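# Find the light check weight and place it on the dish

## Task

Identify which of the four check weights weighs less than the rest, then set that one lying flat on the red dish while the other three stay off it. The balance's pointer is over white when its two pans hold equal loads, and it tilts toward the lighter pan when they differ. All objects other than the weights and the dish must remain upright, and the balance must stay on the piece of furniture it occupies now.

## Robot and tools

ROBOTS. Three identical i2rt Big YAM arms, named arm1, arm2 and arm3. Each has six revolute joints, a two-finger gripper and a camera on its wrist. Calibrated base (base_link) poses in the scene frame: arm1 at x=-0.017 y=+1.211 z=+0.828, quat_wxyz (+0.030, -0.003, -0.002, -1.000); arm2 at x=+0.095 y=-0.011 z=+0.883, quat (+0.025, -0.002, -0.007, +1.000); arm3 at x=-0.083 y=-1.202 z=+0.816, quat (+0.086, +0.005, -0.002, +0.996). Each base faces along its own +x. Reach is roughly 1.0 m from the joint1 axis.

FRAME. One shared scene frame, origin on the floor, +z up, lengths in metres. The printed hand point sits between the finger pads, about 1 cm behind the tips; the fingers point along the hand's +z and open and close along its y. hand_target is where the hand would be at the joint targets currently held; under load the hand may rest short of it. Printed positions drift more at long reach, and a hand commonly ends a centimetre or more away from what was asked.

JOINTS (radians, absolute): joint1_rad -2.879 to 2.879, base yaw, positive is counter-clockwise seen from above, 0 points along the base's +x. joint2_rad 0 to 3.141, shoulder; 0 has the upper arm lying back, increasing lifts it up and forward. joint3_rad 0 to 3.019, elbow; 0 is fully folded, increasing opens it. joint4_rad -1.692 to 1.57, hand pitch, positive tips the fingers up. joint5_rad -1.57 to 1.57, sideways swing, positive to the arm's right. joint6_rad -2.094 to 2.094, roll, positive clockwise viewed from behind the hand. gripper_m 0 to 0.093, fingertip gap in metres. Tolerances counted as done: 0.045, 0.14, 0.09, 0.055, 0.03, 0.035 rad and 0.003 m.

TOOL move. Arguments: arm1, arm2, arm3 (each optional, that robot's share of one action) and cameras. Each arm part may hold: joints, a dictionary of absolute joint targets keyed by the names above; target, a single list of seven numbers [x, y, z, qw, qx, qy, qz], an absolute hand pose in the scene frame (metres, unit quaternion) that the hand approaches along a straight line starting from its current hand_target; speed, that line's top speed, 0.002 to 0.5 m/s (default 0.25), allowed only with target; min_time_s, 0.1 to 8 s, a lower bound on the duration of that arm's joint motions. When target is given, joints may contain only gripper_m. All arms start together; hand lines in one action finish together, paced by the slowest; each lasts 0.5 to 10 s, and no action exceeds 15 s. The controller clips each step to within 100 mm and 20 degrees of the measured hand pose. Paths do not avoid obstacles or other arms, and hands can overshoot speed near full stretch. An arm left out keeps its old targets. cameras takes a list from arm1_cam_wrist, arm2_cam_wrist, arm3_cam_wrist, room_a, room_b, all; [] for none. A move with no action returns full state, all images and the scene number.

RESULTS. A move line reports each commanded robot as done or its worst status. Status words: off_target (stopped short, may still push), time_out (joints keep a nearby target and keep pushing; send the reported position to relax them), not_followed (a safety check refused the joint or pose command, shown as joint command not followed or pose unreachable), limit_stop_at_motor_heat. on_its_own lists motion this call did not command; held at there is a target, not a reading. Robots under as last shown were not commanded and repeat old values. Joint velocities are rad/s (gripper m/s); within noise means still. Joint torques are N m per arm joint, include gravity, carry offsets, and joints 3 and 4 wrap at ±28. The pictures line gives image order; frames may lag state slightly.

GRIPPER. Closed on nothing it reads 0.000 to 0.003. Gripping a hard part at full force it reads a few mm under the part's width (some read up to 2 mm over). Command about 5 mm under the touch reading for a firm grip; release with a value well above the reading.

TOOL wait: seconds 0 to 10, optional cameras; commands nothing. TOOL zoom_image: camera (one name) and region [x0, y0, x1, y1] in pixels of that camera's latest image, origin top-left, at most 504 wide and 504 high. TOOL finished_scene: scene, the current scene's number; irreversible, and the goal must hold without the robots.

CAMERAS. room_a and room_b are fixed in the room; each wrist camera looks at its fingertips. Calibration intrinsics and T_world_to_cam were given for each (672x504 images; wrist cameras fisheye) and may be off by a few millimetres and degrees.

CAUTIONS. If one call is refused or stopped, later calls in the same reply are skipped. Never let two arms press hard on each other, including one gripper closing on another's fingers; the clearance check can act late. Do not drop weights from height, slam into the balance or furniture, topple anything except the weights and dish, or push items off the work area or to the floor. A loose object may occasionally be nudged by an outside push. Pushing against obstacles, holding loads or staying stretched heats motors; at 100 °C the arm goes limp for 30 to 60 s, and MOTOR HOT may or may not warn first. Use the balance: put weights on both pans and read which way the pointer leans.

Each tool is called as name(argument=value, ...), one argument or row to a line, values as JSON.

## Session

move(
)

Scene clock: 0.00 s.
Joint torques (N m): no reading
Heat: arm1: hottest joint2_rad 35 °C; arm2: hottest joint2_rad 29 °C; arm3: hottest joint2_rad 34 °C.
Joint velocities: within noise
arm1.joint_positions: joint1_rad=+0.776 joint2_rad=+0.602 joint3_rad=+1.507 joint4_rad=-1.261 joint5_rad=+0.098 joint6_rad=+0.607 gripper_m=+0.09396
arm1.joint_status: not commanded
arm1.hand: x=-0.1701 y=+1.0660 z=+1.4453 quat_wxyz=(-0.349, -0.815, -0.066, +0.458) (m; scene frame)
arm1.hand_target: x=-0.1672 y=+1.0692 z=+1.4585 quat_wxyz=(-0.357, -0.807, -0.065, +0.467) (m; scene frame)
arm1.hand_status: not commanded
arm2.joint_positions: joint1_rad=+0.021 joint2_rad=+0.603 joint3_rad=+1.379 joint4_rad=-1.633 joint5_rad=-0.031 joint6_rad=+0.148 gripper_m=+0.09396
arm2.joint_status: not commanded
arm2.hand: x=-0.0901 y=-0.0176 z=+1.3638 quat_wxyz=(+0.028, +0.934, -0.076, -0.347) (m; scene frame)
arm2.hand_target: x=-0.0886 y=-0.0177 z=+1.3731 quat_wxyz=(+0.029, +0.930, -0.075, -0.358) (m; scene frame)
arm2.hand_status: not commanded
arm3.joint_positions: joint1_rad=+0.525 joint2_rad=+0.628 joint3_rad=+1.422 joint4_rad=-1.611 joint5_rad=-0.278 joint6_rad=-0.485 gripper_m=+0.09396
arm3.joint_status: not commanded
arm3.hand: x=-0.2389 y=-1.3139 z=+1.3216 quat_wxyz=(+0.100, +0.819, +0.423, -0.375) (m; scene frame)
arm3.hand_target: x=-0.2372 y=-1.3133 z=+1.3293 quat_wxyz=(+0.099, +0.815, +0.422, -0.384) (m; scene frame)
arm3.hand_status: not commanded
pictures: arm1_cam_wrist, arm2_cam_wrist, arm3_cam_wrist, room_a, room_b
camera_calibration:
arm1_cam_wrist: T_world_to_cam=[[-0.426578, 0.750242, -0.505142, -0.142259], [0.876534, 0.205232, -0.435395, 0.562627], [-0.22298, -0.628504, -0.74516, 1.8366], [0, 0, 0, 1]] pos_world=[-0.144322, 1.14557, 1.54166]
arm2_cam_wrist: T_world_to_cam=[[0.114776, 0.987548, -0.107587, 0.175562], [0.988832, -0.123942, -0.0827592, 0.205023], [-0.0950631, -0.0968864, -0.990745, 1.46502], [0, 0, 0, 1]] pos_world=[-0.0836141, -0.00602373, 1.48732]
arm3_cam_wrist: T_world_to_cam=[[-0.763962, 0.629021, 0.143855, 0.455582], [0.608574, 0.776494, -0.163383, 1.38403], [-0.214474, -0.0372722, -0.976018, 1.31615], [0, 0, 0, 1]] pos_world=[-0.211956, -1.3122, 1.44517]

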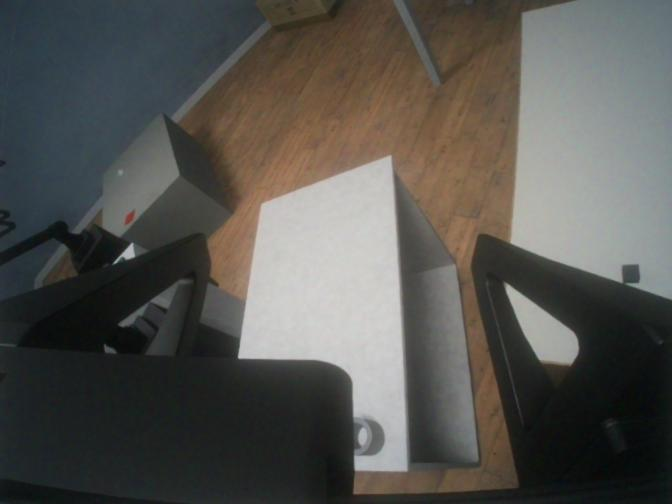

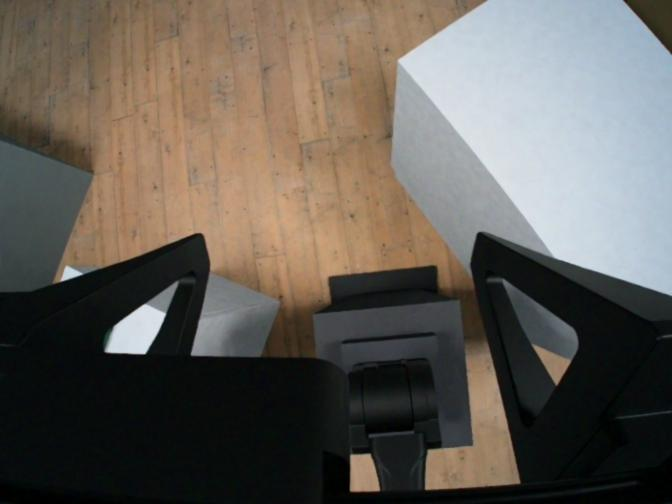

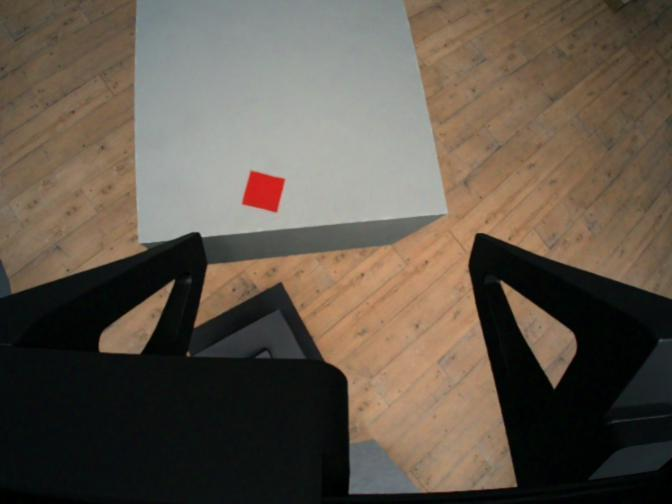

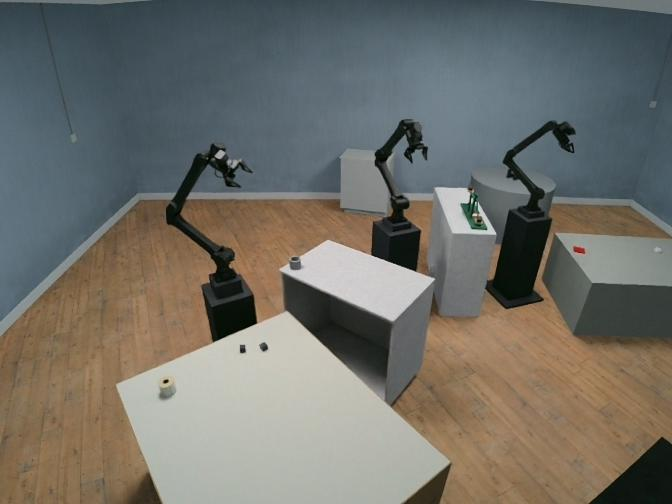

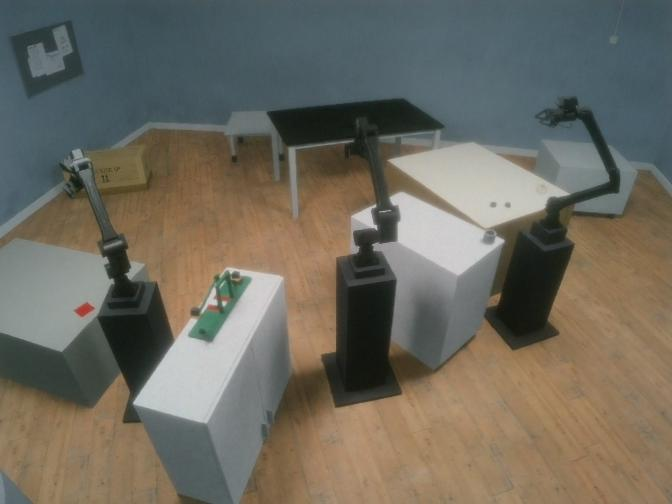

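zoom_image(
  camera="room_b",
  region=[170, 250, 280, 350],
)

zoom_image(
  camera="room_a",
  region=[420, 170, 520, 260],
)

zoom_image(
  camera="room_a",
  region=[140, 310, 300, 420],
)

zoom_image(
  camera="room_b",
  region=[440, 160, 580, 260],
)

Scaled by 4.582 from the camera's 672x504 image, which has a finer 960x720 frame.

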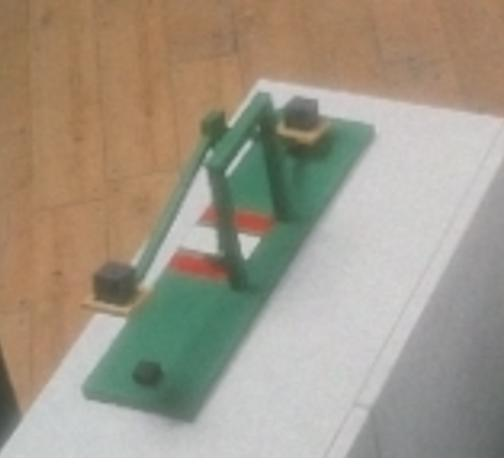

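Scaled by 5.040 from the camera's 672x504 image, which has a finer 960x720 frame.

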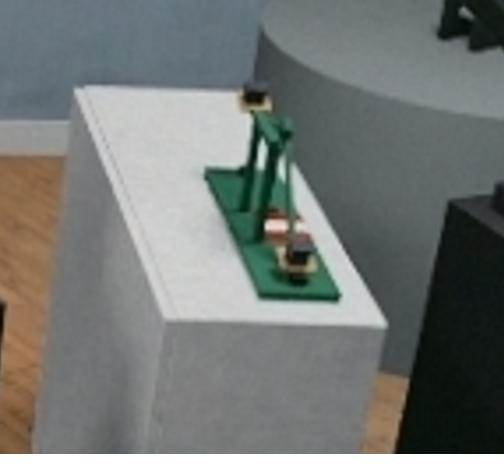

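Scaled by 3.150 from the camera's 672x504 image, which has a finer 960x720 frame.

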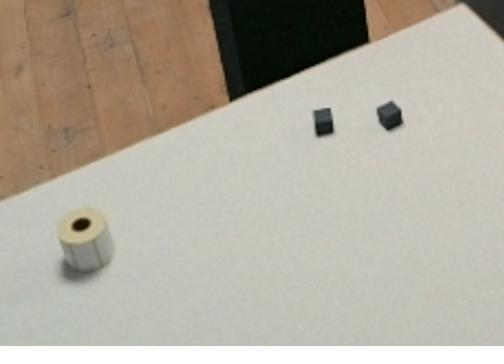

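Scaled by 3.600 from the camera's 672x504 image, which has a finer 960x720 frame.

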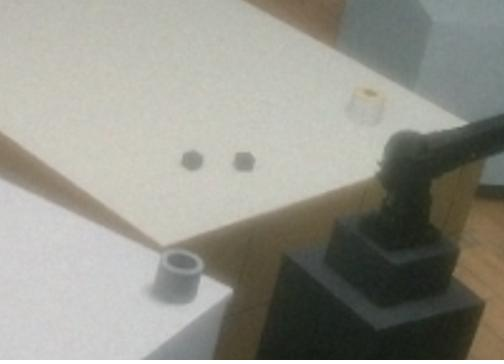

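move(
  arm3={"joints":{"joint1_rad":-2.17,"joint2_rad":0.85,"joint3_rad":0.95,"joint4_rad":-1.0,"joint5_rad":0,"joint6_rad":0},"min_time_s":3},
  cameras=["arm3_cam_wrist"],
)

zoom_image(
  camera="arm3_cam_wrist",
  region=[150, 0, 600, 330],
)

Scene clock: 5.43 s.
Joint torques (N m): arm1=[-0.56 2.67 9.95 2.15 0.09 -0.15] | arm2=[1.61 2.26 10.71 1.76 -0.02 0.09] | arm3=[-1.73 -3.72 8.66 2.13 0.12 0.07]
Heat: arm1: hottest joint2_rad 35 °C; arm2: hottest joint2_rad 29 °C; arm3: hottest joint2_rad 34 °C.
move: arm3 done
Joint velocities: within noise
arm1, arm2: as last shown
arm3.joint_positions: joint1_rad=-2.163 joint2_rad=+0.838 joint3_rad=+0.955 joint4_rad=-1.013 joint5_rad=-0.003 joint6_rad=-0.009 gripper_m=+0.09397
arm3.joint_status: all done
arm3.hand: x=+0.1638 y=-0.9483 z=+1.1238 quat_wxyz=(-0.302, +0.373, -0.867, -0.134) (m; scene frame)
arm3.hand_target: x=+0.1688 y=-0.9475 z=+1.1191 quat_wxyz=(-0.300, +0.366, -0.871, -0.132) (m; scene frame)
arm3.hand_status: not commanded
pictures: arm3_cam_wrist
camera_calibration:
arm3_cam_wrist: T_world_to_cam=[[0.72245, -0.691269, -0.0146012, -0.755723], [-0.690941, -0.720998, -0.0525575, -0.509001], [0.0258039, 0.0480587, -0.998511, 1.28997], [0, 0, 0, 1]] pos_world=[0.160996, -0.951391, 1.25026]

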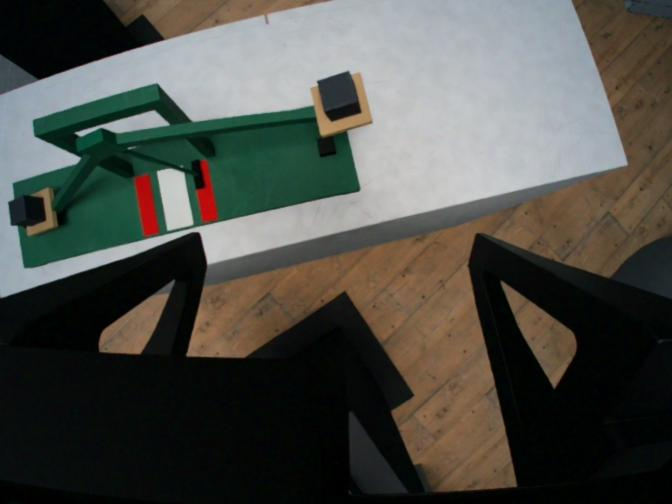

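Scaled by 1.120 from the camera's 672x504 image, which has a finer 960x720 frame.

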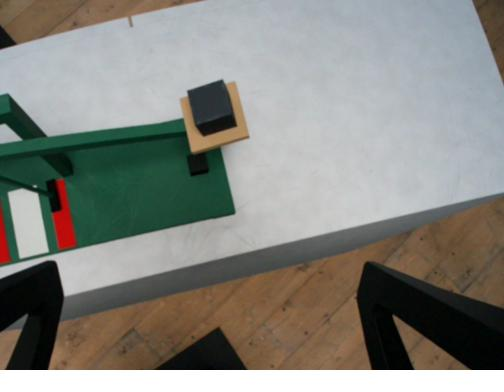

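move(
  arm3={"target":[0.235,-0.885,1.02,0.2962,-0.470,0.814,0.1713],"speed":0.2},
  cameras=["arm3_cam_wrist"],
)

zoom_image(
  camera="arm3_cam_wrist",
  region=[200, 0, 500, 250],
)

Scene clock: 7.70 s.
Joint torques (N m): arm1=[-0.38 3.08 9.91 2.04 0.1 -0.14] | arm2=[1.55 2.26 10.67 1.77 -0.03 0.09] | arm3=[-1.73 -7.47 8.98 2.11 -0.24 -0.11]
Heat: arm1: hottest joint2_rad 35 °C; arm2: hottest joint2_rad 29 °C; arm3: hottest joint2_rad 34 °C.
move: arm3 done
Joint velocities: within noise
arm1, arm2: as last shown
arm3.joint_positions: joint1_rad=-2.254 joint2_rad=+1.132 joint3_rad=+0.860 joint4_rad=-0.627 joint5_rad=-0.205 joint6_rad=-0.261 gripper_m=+0.09397
arm3.joint_status: not commanded
arm3.hand: x=+0.2296 y=-0.8862 z=+1.0233 quat_wxyz=(-0.295, +0.469, -0.815, -0.172) (m; scene frame)
arm3.hand_target: x=+0.2349 y=-0.8851 z=+1.0201 quat_wxyz=(-0.296, +0.470, -0.814, -0.171) (m; scene frame)
arm3.hand_status: done (0.006 m and 0.2 deg from the pose sent, 0.141 m and 13.3 deg at the start)
pictures: arm3_cam_wrist
camera_calibration:
arm3_cam_wrist: T_world_to_cam=[[0.861061, -0.508359, -0.0120514, -0.634131], [-0.507673, -0.858062, -0.0774385, -0.562063], [0.0290257, 0.0727974, -0.996924, 1.20449], [0, 0, 0, 1]] pos_world=[0.22572, -0.892335, 1.14962]

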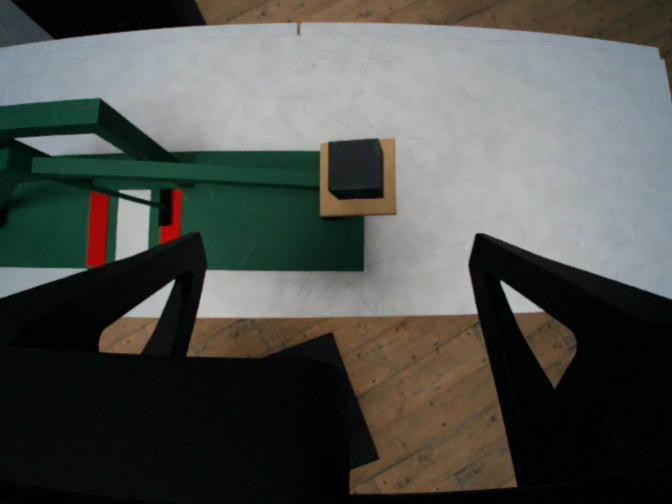

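Scaled by 1.680 from the camera's 672x504 image, which has a finer 960x720 frame.

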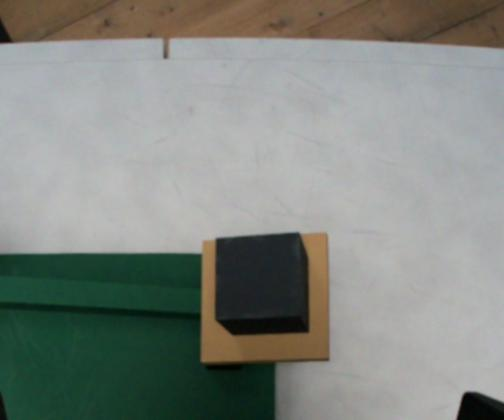

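move(
  arm3={"target":[0.256,-0.857,0.942,0.2962,-0.470,0.814,0.1713],"speed":0.15},
  cameras=["arm3_cam_wrist"],
)

zoom_image(
  camera="arm3_cam_wrist",
  region=[200, 50, 500, 300],
)

Scene clock: 9.50 s.
Joint torques (N m): arm1=[-0.03 3.14 9.85 2.14 0.14 -0.16] | arm2=[1.49 2.49 10.66 1.76 -0.04 0.09] | arm3=[-0.44 -9.29 8.08 2.13 0.01 0.01]
Heat: arm1: hottest joint2_rad 35 °C; arm2: hottest joint3_rad 30 °C; arm3: hottest joint2_rad 34 °C.
move: arm3 done
Joint velocities: within noise
arm1, arm2: as last shown
arm3.joint_positions: joint1_rad=-2.251 joint2_rad=+1.320 joint3_rad=+0.800 joint4_rad=-0.369 joint5_rad=-0.199 joint6_rad=-0.261 gripper_m=+0.09397
arm3.joint_status: not commanded
arm3.hand: x=+0.2562 y=-0.8612 z=+0.9493 quat_wxyz=(-0.300, +0.469, -0.813, -0.171) (m; scene frame)
arm3.hand_target: x=+0.2559 y=-0.8571 z=+0.9422 quat_wxyz=(-0.296, +0.470, -0.814, -0.171) (m; scene frame)
arm3.hand_status: done (0.008 m and 0.5 deg from the pose sent, 0.090 m and 0.2 deg at the start)
pictures: arm3_cam_wrist
camera_calibration:
arm3_cam_wrist: T_world_to_cam=[[0.861305, -0.508066, -0.00483349, -0.651864], [-0.506581, -0.857977, -0.0851543, -0.525761], [0.0391169, 0.0757924, -0.996356, 1.12753], [0, 0, 0, 1]] pos_world=[0.251008, -0.867739, 1.0755]

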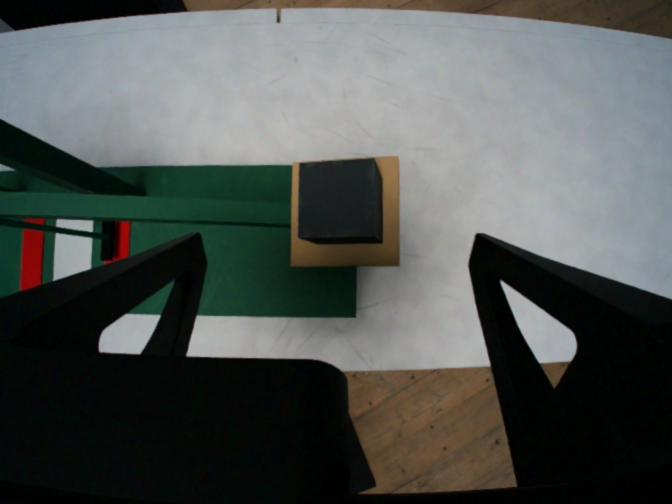

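Scaled by 1.680 from the camera's 672x504 image, which has a finer 960x720 frame.

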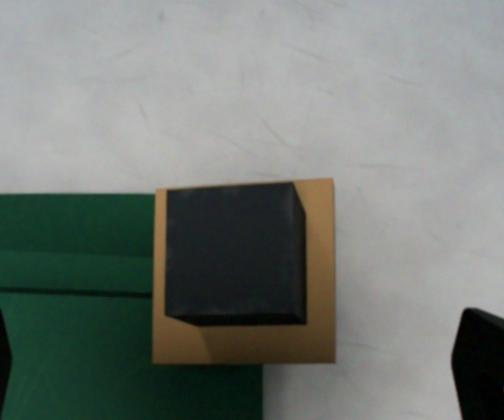

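move(
  arm3={"target":[0.267,-0.833,0.910,0.2962,-0.470,0.814,0.1713],"speed":0.1},
  cameras=["arm3_cam_wrist"],
)

zoom_image(
  camera="arm3_cam_wrist",
  region=[200, 120, 500, 370],
)

Scene clock: 11.27 s.
Joint torques (N m): arm1=[-0.15 2.67 9.99 2.13 0.08 -0.16] | arm2=[1.44 1.9 10.77 1.7 -0.04 0.09] | arm3=[-0.5 -10.17 8.87 2.06 0.01 0.04]
Heat: arm1: hottest joint2_rad 35 °C; arm2: hottest joint3_rad 30 °C; arm3: hottest joint2_rad 34 °C.
move: arm3 done
Joint velocities: within noise
arm1, arm2: as last shown
arm3.joint_positions: joint1_rad=-2.225 joint2_rad=+1.435 joint3_rad=+0.800 joint4_rad=-0.264 joint5_rad=-0.183 joint6_rad=-0.243 gripper_m=+0.09397
arm3.joint_status: not commanded
arm3.hand: x=+0.2625 y=-0.8416 z=+0.9115 quat_wxyz=(-0.294, +0.471, -0.814, -0.170) (m; scene frame)
arm3.hand_target: x=+0.2668 y=-0.8332 z=+0.9101 quat_wxyz=(-0.296, +0.470, -0.814, -0.171) (m; scene frame)
arm3.hand_status: done (0.010 m and 0.3 deg from the pose sent, 0.049 m and 0.4 deg at the start)
pictures: arm3_cam_wrist
camera_calibration:
arm3_cam_wrist: T_world_to_cam=[[0.862424, -0.506134, -0.00727962, -0.643974], [-0.505261, -0.859889, -0.0728194, -0.522122], [0.0305968, 0.0664793, -0.997319, 1.08344], [0, 0, 0, 1]] pos_world=[0.258421, -0.84693, 1.03782]

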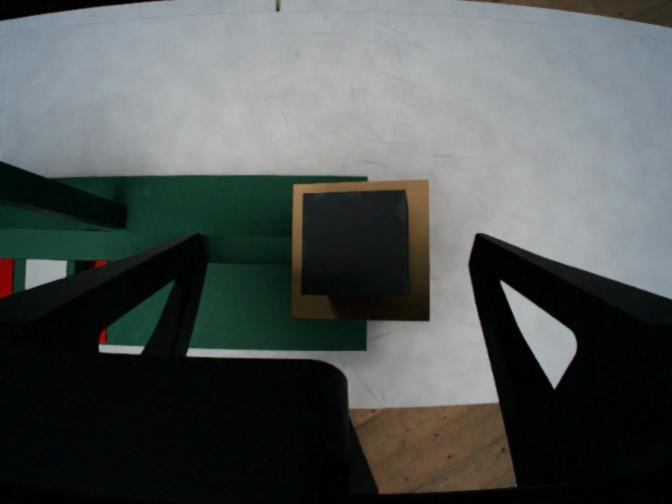

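Scaled by 1.680 from the camera's 672x504 image, which has a finer 960x720 frame.

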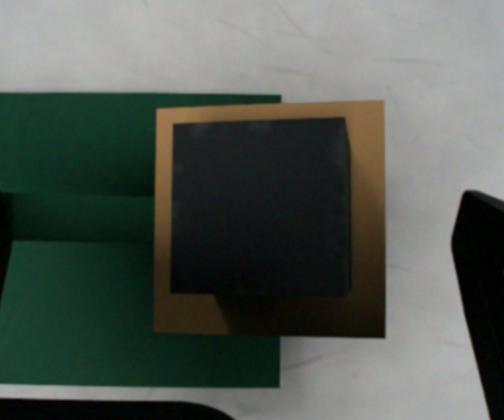

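move(
  arm3={"target":[0.272,-0.830,0.918,0.2962,-0.470,0.814,0.1713],"speed":0.08},
  cameras=["arm3_cam_wrist"],
)

Scene clock: 12.50 s.
Joint torques (N m): arm1=[-0.5 3.14 9.95 2.09 0.07 -0.14] | arm2=[1.49 2.32 10.77 1.81 -0.02 0.08] | arm3=[-0.73 -10.34 10.7 1.32 -0.06 0.01]
Heat: arm1: hottest joint2_rad 35 °C; arm2: hottest joint3_rad 30 °C; arm3: hottest joint2_rad 34 °C.
move: arm3 off_target
Joint velocities: within noise
arm1, arm2: as last shown
arm3.joint_positions: joint1_rad=-2.225 joint2_rad=+1.435 joint3_rad=+0.800 joint4_rad=-0.268 joint5_rad=-0.183 joint6_rad=-0.243 gripper_m=+0.09397
arm3.joint_status: not commanded
arm3.hand: x=+0.2619 y=-0.8421 z=+0.9108 quat_wxyz=(-0.292, +0.471, -0.815, -0.169) (m; scene frame)
arm3.hand_target: x=+0.2715 y=-0.8304 z=+0.9183 quat_wxyz=(-0.296, +0.470, -0.814, -0.171) (m; scene frame)
arm3.hand_status: off_target (0.017 m and 0.5 deg from the pose sent, 0.016 m and 0.3 deg at the start)
pictures: arm3_cam_wrist
camera_calibration:
arm3_cam_wrist: T_world_to_cam=[[0.862298, -0.506326, -0.00877486, -0.642487], [-0.505666, -0.85998, -0.0688199, -0.526555], [0.0272991, 0.0637803, -0.997591, 1.08171], [0, 0, 0, 1]] pos_world=[0.258225, -0.847127, 1.03723]

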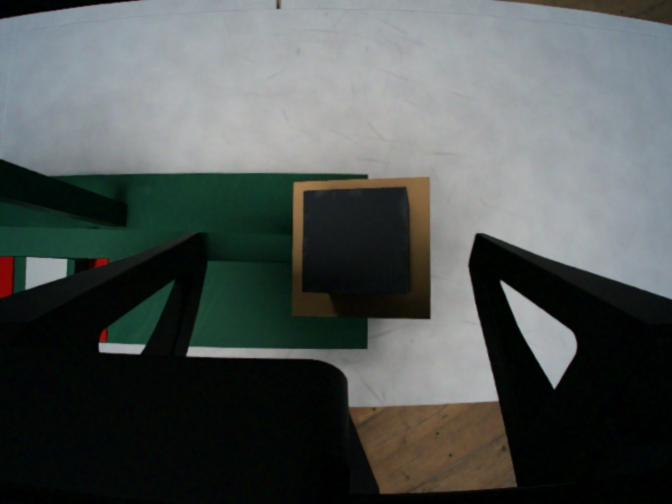

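move(
  arm3={"target":[0.277,-0.824,0.926,0.2962,-0.470,0.814,0.1713],"speed":0.08},
  cameras=["arm3_cam_wrist"],
)

Scene clock: 13.60 s.
Joint torques (N m): arm1=[-0.44 2.78 9.89 2.19 0.06 -0.13] | arm2=[1.38 2.37 10.7 1.74 -0.04 0.09] | arm3=[-0.38 -9.41 10.86 1.33 0.01 0.03]
Heat: arm1: hottest joint2_rad 35 °C; arm2: hottest joint3_rad 31 °C; arm3: hottest joint2_rad 34 °C.
move: arm3 off_target
Joint velocities: within noise
arm1, arm2: as last shown
arm3.joint_positions: joint1_rad=-2.225 joint2_rad=+1.436 joint3_rad=+0.830 joint4_rad=-0.294 joint5_rad=-0.183 joint6_rad=-0.243 gripper_m=+0.09397
arm3.joint_status: not commanded
arm3.hand: x=+0.2675 y=-0.8371 z=+0.9206 quat_wxyz=(-0.294, +0.471, -0.814, -0.170) (m; scene frame)
arm3.hand_target: x=+0.2764 y=-0.8245 z=+0.9260 quat_wxyz=(-0.296, +0.470, -0.814, -0.171) (m; scene frame)
arm3.hand_status: off_target (0.017 m and 0.3 deg from the pose sent, 0.028 m and 0.6 deg at the start)
pictures: arm3_cam_wrist
camera_calibration:
arm3_cam_wrist: T_world_to_cam=[[0.862275, -0.506383, -0.00762954, -0.645745], [-0.505545, -0.859757, -0.0723973, -0.515312], [0.0301012, 0.0662834, -0.997347, 1.09215], [0, 0, 0, 1]] pos_world=[0.263421, -0.84243, 1.04702]

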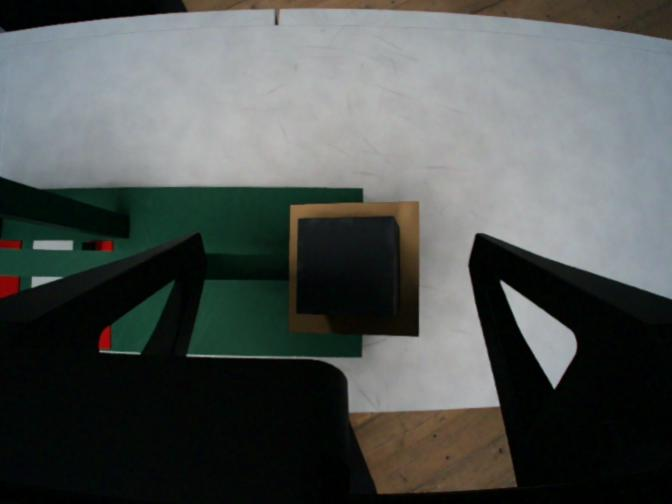

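move(
  arm3={"joints":{"gripper_m":0.028}},
  cameras=["arm3_cam_wrist"],
)

Scene clock: 14.50 s.
Joint torques (N m): arm1=[-0.38 3.31 9.98 2.14 0.11 -0.16] | arm2=[1.49 2.26 10.78 1.73 -0.04 0.1] | arm3=[-0.44 -10.17 10.89 1.31 -0.07 0.03]
Heat: arm1: hottest joint2_rad 35 °C; arm2: hottest joint3_rad 31 °C; arm3: hottest joint2_rad 34 °C.
move: arm3 off_target
Joint velocities: within noise
arm1, arm2: as last shown
arm3.joint_positions: joint1_rad=-2.225 joint2_rad=+1.436 joint3_rad=+0.830 joint4_rad=-0.294 joint5_rad=-0.182 joint6_rad=-0.243 gripper_m=+0.03244
arm3.joint_status: gripper_m off_target (ended at +0.03245, target +0.02800)
arm3.hand: x=+0.2675 y=-0.8372 z=+0.9205 quat_wxyz=(-0.294, +0.471, -0.815, -0.169) (m; scene frame)
arm3.hand_target: x=+0.2764 y=-0.8245 z=+0.9261 quat_wxyz=(-0.296, +0.470, -0.814, -0.171) (m; scene frame)
arm3.hand_status: not commanded
pictures: arm3_cam_wrist
camera_calibration:
arm3_cam_wrist: T_world_to_cam=[[0.862017, -0.506836, -0.00658752, -0.647149], [-0.505948, -0.859574, -0.0717522, -0.515733], [0.0307042, 0.0651846, -0.997401, 1.09103], [0, 0, 0, 1]] pos_world=[0.26342, -0.842428, 1.04692]

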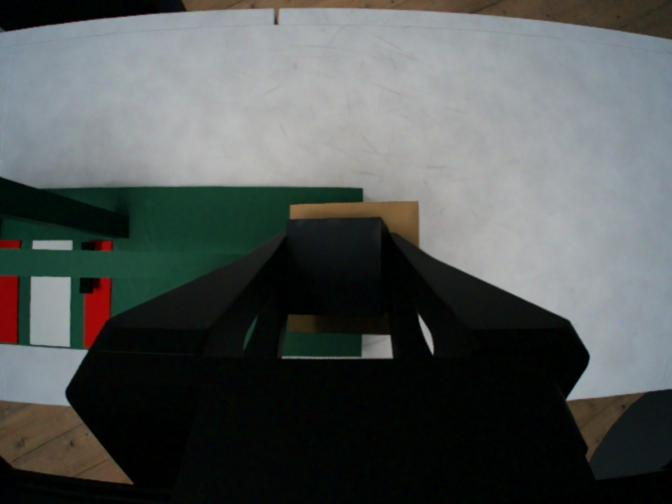

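move(
  arm3={"target":[0.268,-0.837,1.06,0.2962,-0.470,0.814,0.1713],"speed":0.15},
  cameras=["arm3_cam_wrist"],
)

Scene clock: 16.27 s.
Joint torques (N m): arm1=[-0.15 3.08 10 2.14 0.09 -0.17] | arm2=[1.49 2.2 10.71 1.73 -0.03 0.1] | arm3=[-0.85 -11.81 12.71 1.28 -0.19 -0.01]
Heat: arm1: hottest joint3_rad 36 °C; arm2: hottest joint3_rad 31 °C; arm3: hottest joint2_rad 34 °C.
move: arm3 off_target
Joint velocities: within noise
arm1.joint_positions: joint1_rad=+0.776 joint2_rad=+0.602 joint3_rad=+1.507 joint4_rad=-1.261 joint5_rad=+0.098 joint6_rad=+0.607 gripper_m=+0.09396
arm1.joint_status: not commanded
arm1.hand: x=-0.1701 y=+1.0660 z=+1.4453 quat_wxyz=(-0.349, -0.815, -0.066, +0.458) (m; scene frame)
arm1.hand_target: x=-0.1672 y=+1.0692 z=+1.4585 quat_wxyz=(-0.357, -0.807, -0.065, +0.467) (m; scene frame)
arm1.hand_status: not commanded
arm2.joint_positions: joint1_rad=+0.021 joint2_rad=+0.603 joint3_rad=+1.379 joint4_rad=-1.633 joint5_rad=-0.031 joint6_rad=+0.148 gripper_m=+0.09396
arm2.joint_status: not commanded
arm2.hand: x=-0.0901 y=-0.0176 z=+1.3638 quat_wxyz=(+0.028, +0.934, -0.076, -0.347) (m; scene frame)
arm2.hand_target: x=-0.0886 y=-0.0177 z=+1.3731 quat_wxyz=(+0.029, +0.930, -0.075, -0.358) (m; scene frame)
arm2.hand_status: not commanded
arm3.joint_positions: joint1_rad=-2.225 joint2_rad=+1.285 joint3_rad=+1.016 joint4_rad=-0.686 joint5_rad=-0.182 joint6_rad=-0.243 gripper_m=+0.03244
arm3.joint_status: not commanded
arm3.hand: x=+0.2579 y=-0.8476 z=+1.0268 quat_wxyz=(-0.269, +0.473, -0.823, -0.163) (m; scene frame)
arm3.hand_target: x=+0.2669 y=-0.8381 z=+1.0600 quat_wxyz=(-0.296, +0.470, -0.814, -0.171) (m; scene frame)
arm3.hand_status: off_target (0.036 m and 3.4 deg from the pose sent, 0.139 m and 0.4 deg at the start)
pictures: arm3_cam_wrist
camera_calibration:
arm3_cam_wrist: T_world_to_cam=[[0.861679, -0.506964, -0.0222858, -0.627219], [-0.507372, -0.861496, -0.0199474, -0.576318], [-0.00908654, 0.0284955, -0.999553, 1.17942], [0, 0, 0, 1]] pos_world=[0.258771, -0.848082, 1.15342]

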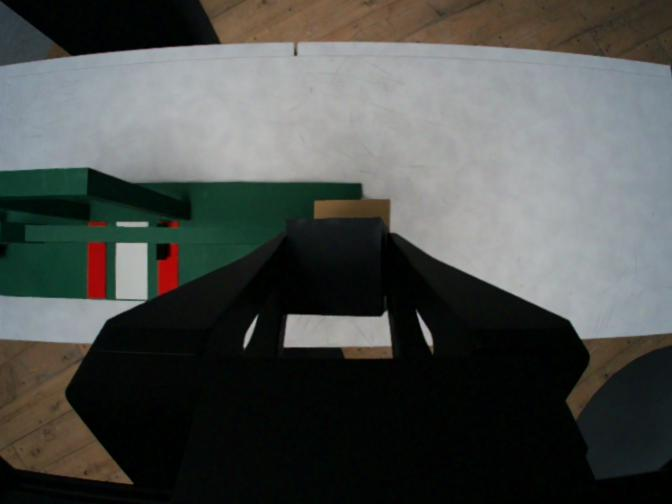

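move(
  arm3={"joints":{"joint2_rad":0.9,"joint3_rad":1.15,"joint4_rad":-1.15},"min_time_s":1.3},
)

move(
  arm3={"joints":{"joint1_rad":1.09,"joint2_rad":0.9,"joint3_rad":0.7,"joint4_rad":-0.7,"joint5_rad":0,"joint6_rad":0},"min_time_s":3.5},
)

move(
  arm3={"target":[-0.305,-1.50,0.76,0.1565,0.8387,0.4185,-0.313],"speed":0.25},
  cameras=["arm3_cam_wrist"],
)

Scene clock: 18.80 s.
Joint torques (N m): arm1=[-0.38 2.67 9.94 2.02 0.09 -0.15] | arm2=[1.55 2.02 10.77 1.76 -0.04 0.08] | arm3=[-0.97 -5.6 12.64 1.33 -0.19 -0.01]
Heat: arm1: hottest joint3_rad 36 °C; arm2: hottest joint3_rad 32 °C; arm3: hottest joint2_rad 34 °C.
move: arm3 done
Joint velocities: within noise
arm1, arm2: as last shown
arm3.joint_positions: joint1_rad=-2.225 joint2_rad=+0.904 joint3_rad=+1.099 joint4_rad=-1.145 joint5_rad=-0.182 joint6_rad=-0.243 gripper_m=+0.03244
arm3.joint_status: all done
arm3.hand: x=+0.1623 y=-0.9376 z=+1.1604 quat_wxyz=(-0.271, +0.473, -0.822, -0.164) (m; scene frame)
arm3.hand_target: x=+0.1645 y=-0.9347 z=+1.1873 quat_wxyz=(-0.293, +0.470, -0.815, -0.171) (m; scene frame)
arm3.hand_status: not commanded
pictures: none

Scene clock: 22.80 s.
Joint torques (N m): arm1=[-0.15 3.31 9.84 2.15 0.12 -0.12] | arm2=[1.49 2.49 10.71 1.77 -0.02 0.09] | arm3=[-0.62 -5.6 8.9 2.25 0.15 0.05]
Heat: arm1: hottest joint3_rad 37 °C; arm2: hottest joint3_rad 32 °C; arm3: hottest joint2_rad 34 °C.
move: arm3 done
Joint velocities: within noise
arm1, arm2: as last shown
arm3.joint_positions: joint1_rad=+1.083 joint2_rad=+0.904 joint3_rad=+0.700 joint4_rad=-0.717 joint5_rad=-0.003 joint6_rad=-0.009 gripper_m=+0.03244
arm3.joint_status: all done
arm3.hand: x=-0.3052 y=-1.4913 z=+1.0120 quat_wxyz=(+0.136, +0.848, +0.423, -0.289) (m; scene frame)
arm3.hand_target: x=-0.3053 y=-1.4950 z=+1.0159 quat_wxyz=(+0.142, +0.845, +0.420, -0.298) (m; scene frame)
arm3.hand_status: not commanded
pictures: none

Scene clock: 24.93 s.
Joint torques (N m): arm1=[-0.21 3.31 9.95 2.11 0.11 -0.16] | arm2=[1.38 2.2 10.74 1.77 -0.02 0.08] | arm3=[-0.67 -7.88 3.47 2.3 0 0.04]
Heat: arm1: hottest joint3_rad 37 °C; arm2: hottest joint3_rad 33 °C; arm3: hottest joint2_rad 34 °C.
move: arm3 done
Joint velocities: within noise
arm1, arm2: as last shown
arm3.joint_positions: joint1_rad=+1.096 joint2_rad=+1.633 joint3_rad=+0.314 joint4_rad=+0.460 joint5_rad=-0.003 joint6_rad=+0.004 gripper_m=+0.03244
arm3.joint_status: not commanded
arm3.hand: x=-0.3066 y=-1.4970 z=+0.7630 quat_wxyz=(+0.153, +0.839, +0.419, -0.313) (m; scene frame)
arm3.hand_target: x=-0.3050 y=-1.4999 z=+0.7600 quat_wxyz=(+0.156, +0.838, +0.418, -0.313) (m; scene frame)
arm3.hand_status: done (0.005 m and 0.4 deg from the pose sent, 0.252 m and 3.8 deg at the start)
pictures: arm3_cam_wrist
camera_calibration:
arm3_cam_wrist: T_world_to_cam=[[-0.793145, 0.609028, -0.00228374, 0.672031], [0.60659, 0.789623, -0.0924324, 1.44112], [-0.0544907, -0.0746976, -0.995716, 0.75779], [0, 0, 0, 1]] pos_world=[-0.299859, -1.49062, 0.889285]

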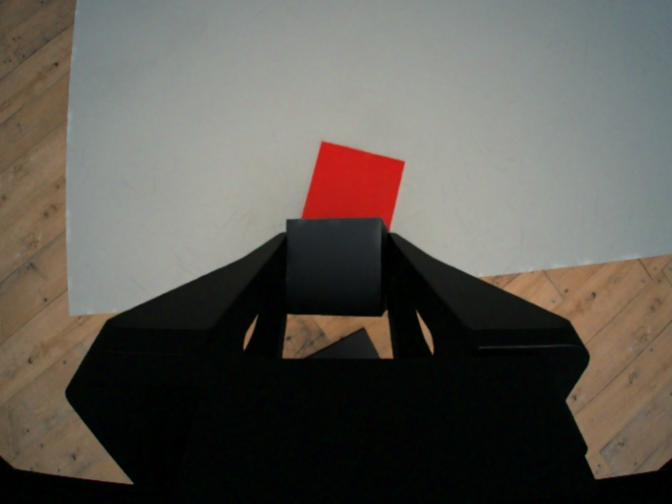

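move(
  arm3={"target":[-0.364,-1.555,0.60,0.1565,0.8387,0.4185,-0.313],"speed":0.2},
  cameras=["arm3_cam_wrist"],
)

Scene clock: 27.07 s.
Joint torques (N m): arm1=[0.09 2.9 9.92 2.28 0.09 -0.17] | arm2=[1.55 2.26 10.73 1.78 -0.03 0.08] | arm3=[-1.9 -13.45 1.01 2.35 -0.11 -0.13]
Heat: arm1: hottest joint3_rad 37 °C; arm2: hottest joint3_rad 33 °C; arm3: hottest joint2_rad 34 °C.
move: arm3 done
Joint velocities: arm1=[within noise] | arm2=[-0.005 0.005 -0.046 0.007 -0.051 0.095 0] | arm3=[within noise]
arm1, arm2: as last shown
arm3.joint_positions: joint1_rad=+1.074 joint2_rad=+2.338 joint3_rad=+0.650 joint4_rad=+0.825 joint5_rad=-0.026 joint6_rad=-0.008 gripper_m=+0.03244
arm3.joint_status: not commanded
arm3.hand: x=-0.3609 y=-1.5558 z=+0.6049 quat_wxyz=(+0.156, +0.840, +0.418, -0.310) (m; scene frame)
arm3.hand_target: x=-0.3640 y=-1.5550 z=+0.6001 quat_wxyz=(+0.156, +0.838, +0.418, -0.313) (m; scene frame)
arm3.hand_status: done (0.006 m and 0.4 deg from the pose sent, 0.182 m and 0.4 deg at the start)
pictures: arm3_cam_wrist
camera_calibration:
arm3_cam_wrist: T_world_to_cam=[[-0.793339, 0.60866, -0.0120784, 0.669646], [0.607166, 0.789638, -0.0884356, 1.50365], [-0.0442896, -0.077493, -0.996009, 0.592397], [0, 0, 0, 1]] pos_world=[-0.355472, -1.54902, 0.731097]

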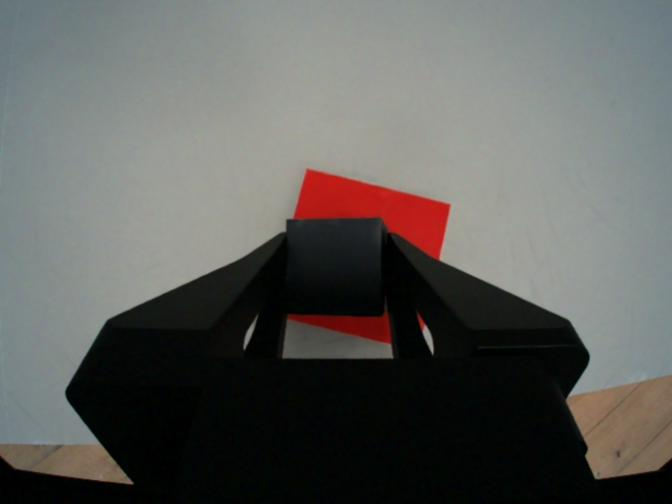

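move(
  arm3={"target":[-0.380,-1.555,0.557,0.1565,0.8387,0.4185,-0.313],"speed":0.1},
  cameras=["arm3_cam_wrist","room_b"],
)

zoom_image(
  camera="room_b",
  region=[50, 260, 130, 340],
)

Scene clock: 28.63 s.
Joint torques (N m): arm1=[-0.32 2.78 9.84 2.09 0.11 -0.16] | arm2=[1.55 2.32 10.74 1.78 -0.03 0.1] | arm3=[-1.85 -14.21 0.5 2.35 -0.11 -0.12]
Heat: arm1: hottest joint3_rad 37 °C; arm2: hottest joint3_rad 33 °C; arm3: hottest joint2_rad 35 °C.
move: arm3 done
Joint velocities: within noise
arm1, arm2: as last shown
arm3.joint_positions: joint1_rad=+1.038 joint2_rad=+2.475 joint3_rad=+0.745 joint4_rad=+0.868 joint5_rad=-0.048 joint6_rad=-0.034 gripper_m=+0.03244
arm3.joint_status: not commanded
arm3.hand: x=-0.3788 y=-1.5576 z=+0.5630 quat_wxyz=(+0.157, +0.840, +0.417, -0.311) (m; scene frame)
arm3.hand_target: x=-0.3799 y=-1.5550 z=+0.5572 quat_wxyz=(+0.156, +0.838, +0.418, -0.313) (m; scene frame)
arm3.hand_status: done (0.007 m and 0.3 deg from the pose sent, 0.052 m and 0.4 deg at the start)
pictures: arm3_cam_wrist, room_b
camera_calibration:
arm3_cam_wrist: T_world_to_cam=[[-0.792854, 0.609294, -0.0119815, 0.65719], [0.607658, 0.788929, -0.0913329, 1.51289], [-0.046196, -0.0796943, -0.995748, 0.54546], [0, 0, 0, 1]] pos_world=[-0.373068, -1.55052, 0.689192]

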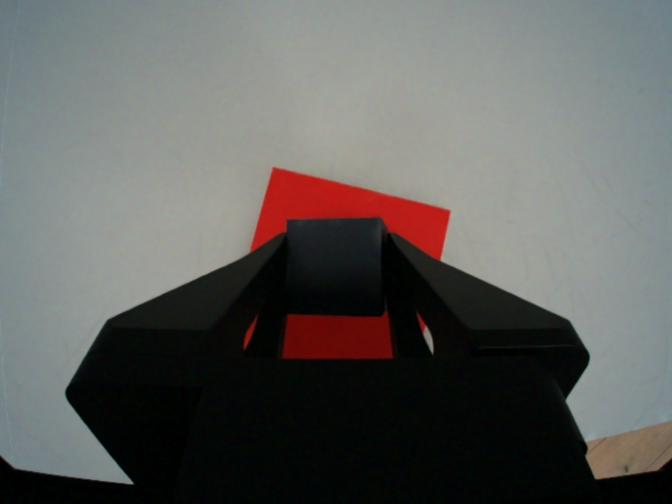

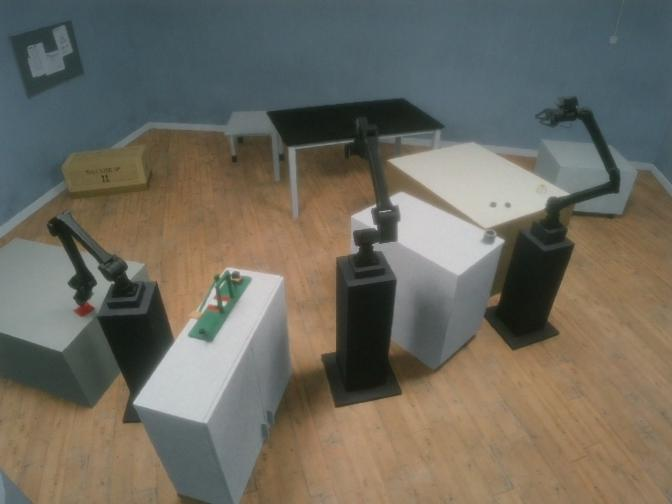

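Scaled by 6.300 from the camera's 672x504 image, which has a finer 960x720 frame.

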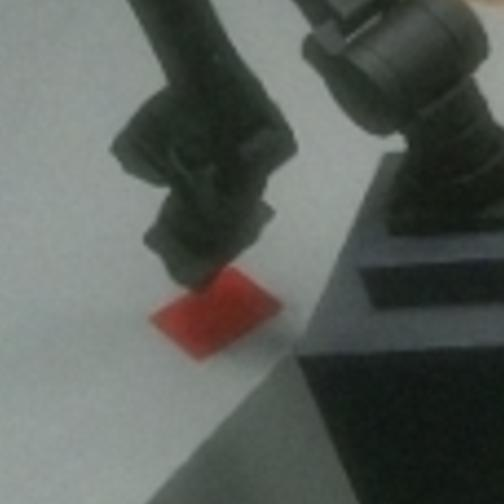

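move(
  arm3={"target":[-0.381,-1.553,0.537,0.1565,0.8387,0.4185,-0.313],"speed":0.06},
)

move(
  arm3={"target":[-0.381,-1.553,0.532,0.1565,0.8387,0.4185,-0.313],"speed":0.03},
  cameras=["arm3_cam_wrist"],
)

Scene clock: 29.87 s.
Joint torques (N m): arm1=[-0.44 2.96 9.83 2.18 0.11 -0.13] | arm2=[1.44 2.26 10.73 1.77 -0.02 0.07] | arm3=[-2.02 -14.27 0.23 2.47 -0.11 -0.11]
Heat: arm1: hottest joint3_rad 37 °C; arm2: hottest joint3_rad 33 °C; arm3: hottest joint2_rad 35 °C.
move: arm3 done
Joint velocities: within noise
arm1, arm2: as last shown
arm3.joint_positions: joint1_rad=+1.034 joint2_rad=+2.536 joint3_rad=+0.779 joint4_rad=+0.898 joint5_rad=-0.052 joint6_rad=-0.038 gripper_m=+0.03244
arm3.joint_status: not commanded
arm3.hand: x=-0.3804 y=-1.5571 z=+0.5441 quat_wxyz=(+0.157, +0.839, +0.417, -0.312) (m; scene frame)
arm3.hand_target: x=-0.3810 y=-1.5530 z=+0.5372 quat_wxyz=(+0.156, +0.838, +0.418, -0.313) (m; scene frame)
arm3.hand_status: done (0.008 m and 0.2 deg from the pose sent, 0.026 m and 0.3 deg at the start)
pictures: none

Scene clock: 30.83 s.
Joint torques (N m): arm1=[0.09 2.61 10.02 2 0.11 -0.15] | arm2=[1.55 2.37 10.76 1.76 -0.04 0.08] | arm3=[-1.85 -13.98 0.29 2.35 -0.11 -0.13]
Heat: arm1: hottest joint3_rad 38 °C; arm2: hottest joint3_rad 34 °C; arm3: hottest joint2_rad 35 °C.
move: arm3 done
Joint velocities: within noise
arm1, arm2: as last shown
arm3.joint_positions: joint1_rad=+1.034 joint2_rad=+2.549 joint3_rad=+0.788 joint4_rad=+0.904 joint5_rad=-0.052 joint6_rad=-0.038 gripper_m=+0.03244
arm3.joint_status: not commanded
arm3.hand: x=-0.3810 y=-1.5577 z=+0.5402 quat_wxyz=(+0.158, +0.839, +0.417, -0.313) (m; scene frame)
arm3.hand_target: x=-0.3808 y=-1.5528 z=+0.5321 quat_wxyz=(+0.156, +0.838, +0.418, -0.313) (m; scene frame)
arm3.hand_status: done (0.009 m and 0.2 deg from the pose sent, 0.013 m and 0.2 deg at the start)
pictures: arm3_cam_wrist
camera_calibration:
arm3_cam_wrist: T_world_to_cam=[[-0.793481, 0.608477, -0.011964, 0.653791], [0.606636, 0.789199, -0.095691, 1.5146], [-0.0487838, -0.0831868, -0.995339, 0.516034], [0, 0, 0, 1]] pos_world=[-0.374866, -1.55021, 0.666384]

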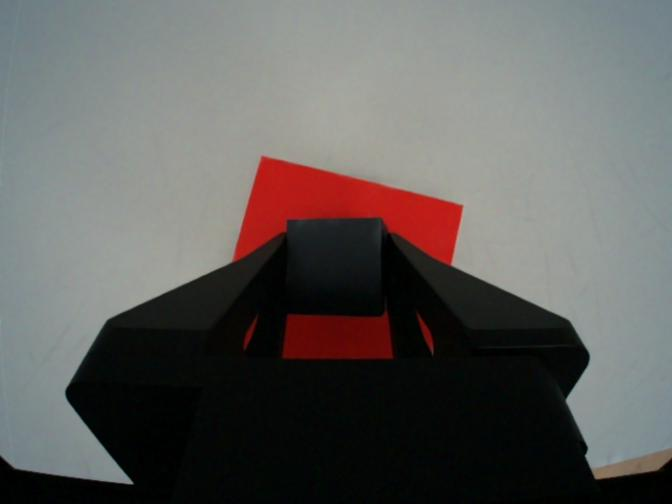

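move(
  arm3={"target":[-0.380,-1.553,0.529,0.1565,0.8387,0.4185,-0.313],"speed":0.03},
)

move(
  arm3={"target":[-0.380,-1.553,0.526,0.1565,0.8387,0.4185,-0.313],"speed":0.03},
)

move(
  arm3={"target":[-0.380,-1.553,0.523,0.1565,0.8387,0.4185,-0.313],"speed":0.03},
  cameras=["arm3_cam_wrist"],
)

Scene clock: 32.03 s.
Joint torques (N m): arm1=[-0.32 2.73 9.95 2.07 0.08 -0.14] | arm2=[1.55 2.08 10.77 1.73 -0.04 0.08] | arm3=[-1.79 -14.1 0.24 2.33 -0.05 -0.11]
Heat: arm1: hottest joint3_rad 38 °C; arm2: hottest joint3_rad 34 °C; arm3: hottest joint2_rad 35 °C.
move: arm3 done
Joint velocities: within noise
arm1.joint_positions: joint1_rad=+0.776 joint2_rad=+0.602 joint3_rad=+1.507 joint4_rad=-1.261 joint5_rad=+0.098 joint6_rad=+0.607 gripper_m=+0.09396
arm1.joint_status: not commanded
arm1.hand: x=-0.1701 y=+1.0660 z=+1.4453 quat_wxyz=(-0.349, -0.815, -0.066, +0.458) (m; scene frame)
arm1.hand_target: x=-0.1672 y=+1.0692 z=+1.4585 quat_wxyz=(-0.357, -0.807, -0.065, +0.467) (m; scene frame)
arm1.hand_status: not commanded
arm2.joint_positions: joint1_rad=+0.021 joint2_rad=+0.603 joint3_rad=+1.379 joint4_rad=-1.633 joint5_rad=-0.031 joint6_rad=+0.148 gripper_m=+0.09396
arm2.joint_status: not commanded
arm2.hand: x=-0.0901 y=-0.0176 z=+1.3638 quat_wxyz=(+0.028, +0.934, -0.076, -0.347) (m; scene frame)
arm2.hand_target: x=-0.0886 y=-0.0177 z=+1.3731 quat_wxyz=(+0.029, +0.930, -0.075, -0.358) (m; scene frame)
arm2.hand_status: not commanded
arm3.joint_positions: joint1_rad=+1.034 joint2_rad=+2.558 joint3_rad=+0.792 joint4_rad=+0.909 joint5_rad=-0.052 joint6_rad=-0.038 gripper_m=+0.03244
arm3.joint_status: not commanded
arm3.hand: x=-0.3809 y=-1.5576 z=+0.5374 quat_wxyz=(+0.158, +0.838, +0.417, -0.313) (m; scene frame)
arm3.hand_target: x=-0.3800 y=-1.5530 z=+0.5293 quat_wxyz=(+0.156, +0.838, +0.418, -0.313) (m; scene frame)
arm3.hand_status: done (0.010 m and 0.2 deg from the pose sent, 0.012 m and 0.2 deg at the start)
pictures: none

Scene clock: 33.00 s.
Joint torques (N m): arm1=[-0.91 3.14 10.02 2.03 0.1 -0.15] | arm2=[1.32 2.37 10.71 1.8 -0.03 0.09] | arm3=[-1.85 -14.04 0.21 2.37 -0.05 -0.12]
Heat: arm1: hottest joint3_rad 38 °C; arm2: hottest joint3_rad 34 °C; arm3: hottest joint2_rad 35 °C.
move: arm3 done
Joint velocities: within noise
arm1, arm2: as last shown
arm3.joint_positions: joint1_rad=+1.034 joint2_rad=+2.568 joint3_rad=+0.798 joint4_rad=+0.913 joint5_rad=-0.052 joint6_rad=-0.038 gripper_m=+0.03244
arm3.joint_status: not commanded
arm3.hand: x=-0.3809 y=-1.5575 z=+0.5343 quat_wxyz=(+0.158, +0.838, +0.417, -0.313) (m; scene frame)
arm3.hand_target: x=-0.3799 y=-1.5529 z=+0.5262 quat_wxyz=(+0.156, +0.838, +0.418, -0.313) (m; scene frame)
arm3.hand_status: done (0.009 m and 0.2 deg from the pose sent, 0.012 m and 0.2 deg at the start)
pictures: none

Scene clock: 33.97 s.
Joint torques (N m): arm1=[-0.21 3.19 9.92 2.13 0.1 -0.16] | arm2=[1.38 2.43 10.73 1.81 -0.02 0.09] | arm3=[-1.61 -14.1 0.18 2.33 -0.05 -0.12]
Heat: arm1: hottest joint3_rad 38 °C; arm2: hottest joint3_rad 34 °C; arm3: hottest joint2_rad 35 °C.
move: arm3 done
Joint velocities: within noise
arm1, arm2: as last shown
arm3.joint_positions: joint1_rad=+1.034 joint2_rad=+2.576 joint3_rad=+0.803 joint4_rad=+0.916 joint5_rad=-0.052 joint6_rad=-0.038 gripper_m=+0.03244
arm3.joint_status: not commanded
arm3.hand: x=-0.3809 y=-1.5575 z=+0.5314 quat_wxyz=(+0.158, +0.838, +0.417, -0.313) (m; scene frame)
arm3.hand_target: x=-0.3798 y=-1.5528 z=+0.5232 quat_wxyz=(+0.156, +0.838, +0.418, -0.313) (m; scene frame)
arm3.hand_status: done (0.010 m and 0.2 deg from the pose sent, 0.012 m and 0.2 deg at the start)
pictures: arm3_cam_wrist
camera_calibration:
arm3_cam_wrist: T_world_to_cam=[[-0.79353, 0.608415, -0.0118646, 0.653385], [0.606532, 0.789194, -0.096395, 1.51402], [-0.0492847, -0.0836886, -0.995272, 0.506281], [0, 0, 0, 1]] pos_world=[-0.374866, -1.55001, 0.657583]

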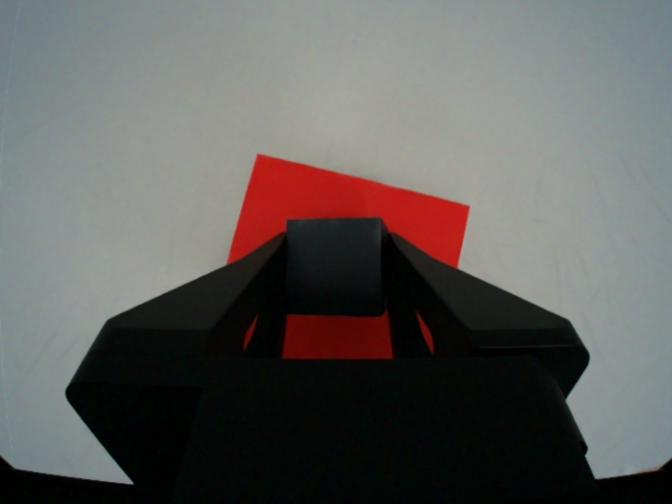

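move(
  arm3={"target":[-0.379,-1.553,0.520,0.1565,0.8387,0.4185,-0.313],"speed":0.03},
)

move(
  arm3={"target":[-0.379,-1.553,0.517,0.1565,0.8387,0.4185,-0.313],"speed":0.03},
  cameras=["arm3_cam_wrist","room_b"],
)

zoom_image(
  camera="room_b",
  region=[60, 280, 110, 330],
)

Scene clock: 35.17 s.
Joint torques (N m): arm1=[-0.44 3.55 10 2.25 0.09 -0.13] | arm2=[1.49 2.2 10.74 1.74 -0.03 0.08] | arm3=[-1.55 -14.1 0.14 2.35 0.01 -0.1]
Heat: arm1: hottest joint3_rad 38 °C; arm2: hottest joint3_rad 34 °C; arm3: hottest joint2_rad 35 °C.
move: arm3 off_target
Joint velocities: within noise
arm1, arm2: as last shown
arm3.joint_positions: joint1_rad=+1.034 joint2_rad=+2.584 joint3_rad=+0.808 joint4_rad=+0.922 joint5_rad=-0.052 joint6_rad=-0.038 gripper_m=+0.03244
arm3.joint_status: not commanded
arm3.hand: x=-0.3813 y=-1.5579 z=+0.5294 quat_wxyz=(+0.158, +0.838, +0.417, -0.314) (m; scene frame)
arm3.hand_target: x=-0.3789 y=-1.5528 z=+0.5203 quat_wxyz=(+0.156, +0.838, +0.418, -0.313) (m; scene frame)
arm3.hand_status: off_target (0.011 m and 0.3 deg from the pose sent, 0.013 m and 0.2 deg at the start)
pictures: none

Scene clock: 36.13 s.
Joint torques (N m): arm1=[-0.38 3.08 9.92 2.14 0.06 -0.15] | arm2=[1.55 2.32 10.76 1.81 -0.04 0.09] | arm3=[-1.55 -13.51 0.24 2.22 0.01 -0.1]
Heat: arm1: hottest joint3_rad 38 °C; arm2: hottest joint3_rad 34 °C; arm3: hottest joint2_rad 35 °C.
move: arm3 off_target
Joint velocities: within noise
arm1, arm2: as last shown
arm3.joint_positions: joint1_rad=+1.034 joint2_rad=+2.587 joint3_rad=+0.812 joint4_rad=+0.929 joint5_rad=-0.052 joint6_rad=-0.038 gripper_m=+0.03244
arm3.joint_status: not commanded
arm3.hand: x=-0.3827 y=-1.5595 z=+0.5295 quat_wxyz=(+0.160, +0.837, +0.416, -0.317) (m; scene frame)
arm3.hand_target: x=-0.3787 y=-1.5527 z=+0.5173 quat_wxyz=(+0.156, +0.838, +0.418, -0.313) (m; scene frame)
arm3.hand_status: off_target (0.015 m and 0.7 deg from the pose sent, 0.013 m and 0.3 deg at the start)
pictures: arm3_cam_wrist, room_b
camera_calibration:
arm3_cam_wrist: T_world_to_cam=[[-0.793653, 0.608266, -0.0112827, 0.652615], [0.60579, 0.788444, -0.106658, 1.52029], [-0.0559805, -0.0914842, -0.994232, 0.488871], [0, 0, 0, 1]] pos_world=[-0.375658, -1.5509, 0.655565]

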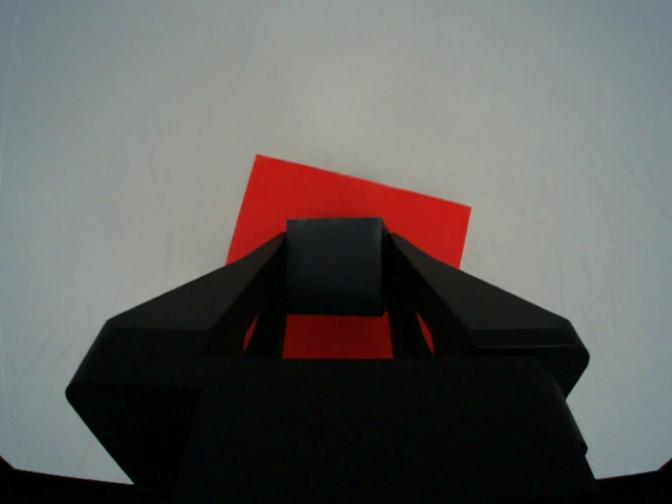

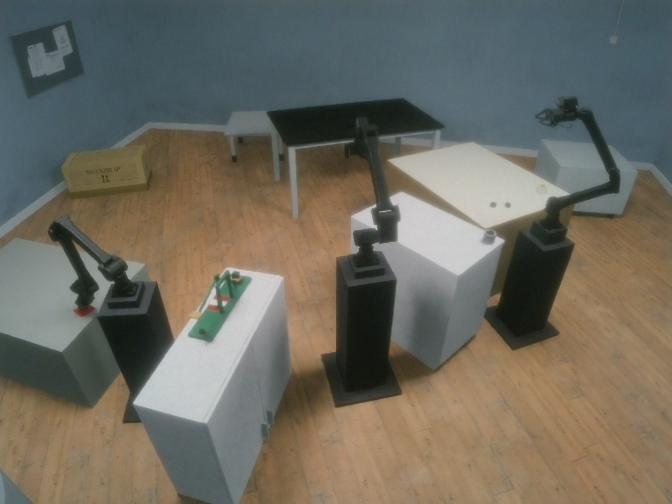

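Scaled by 10.080 from the camera's 672x504 image, which has a finer 960x720 frame.

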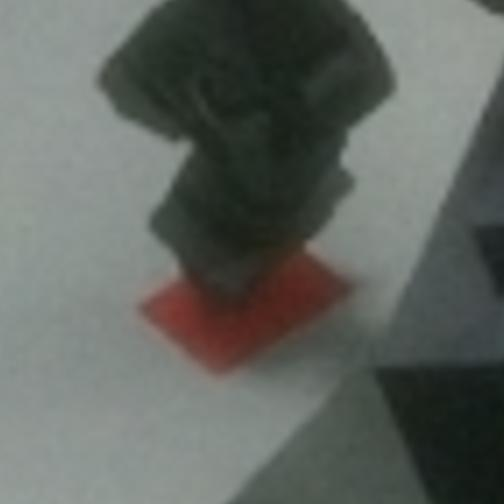

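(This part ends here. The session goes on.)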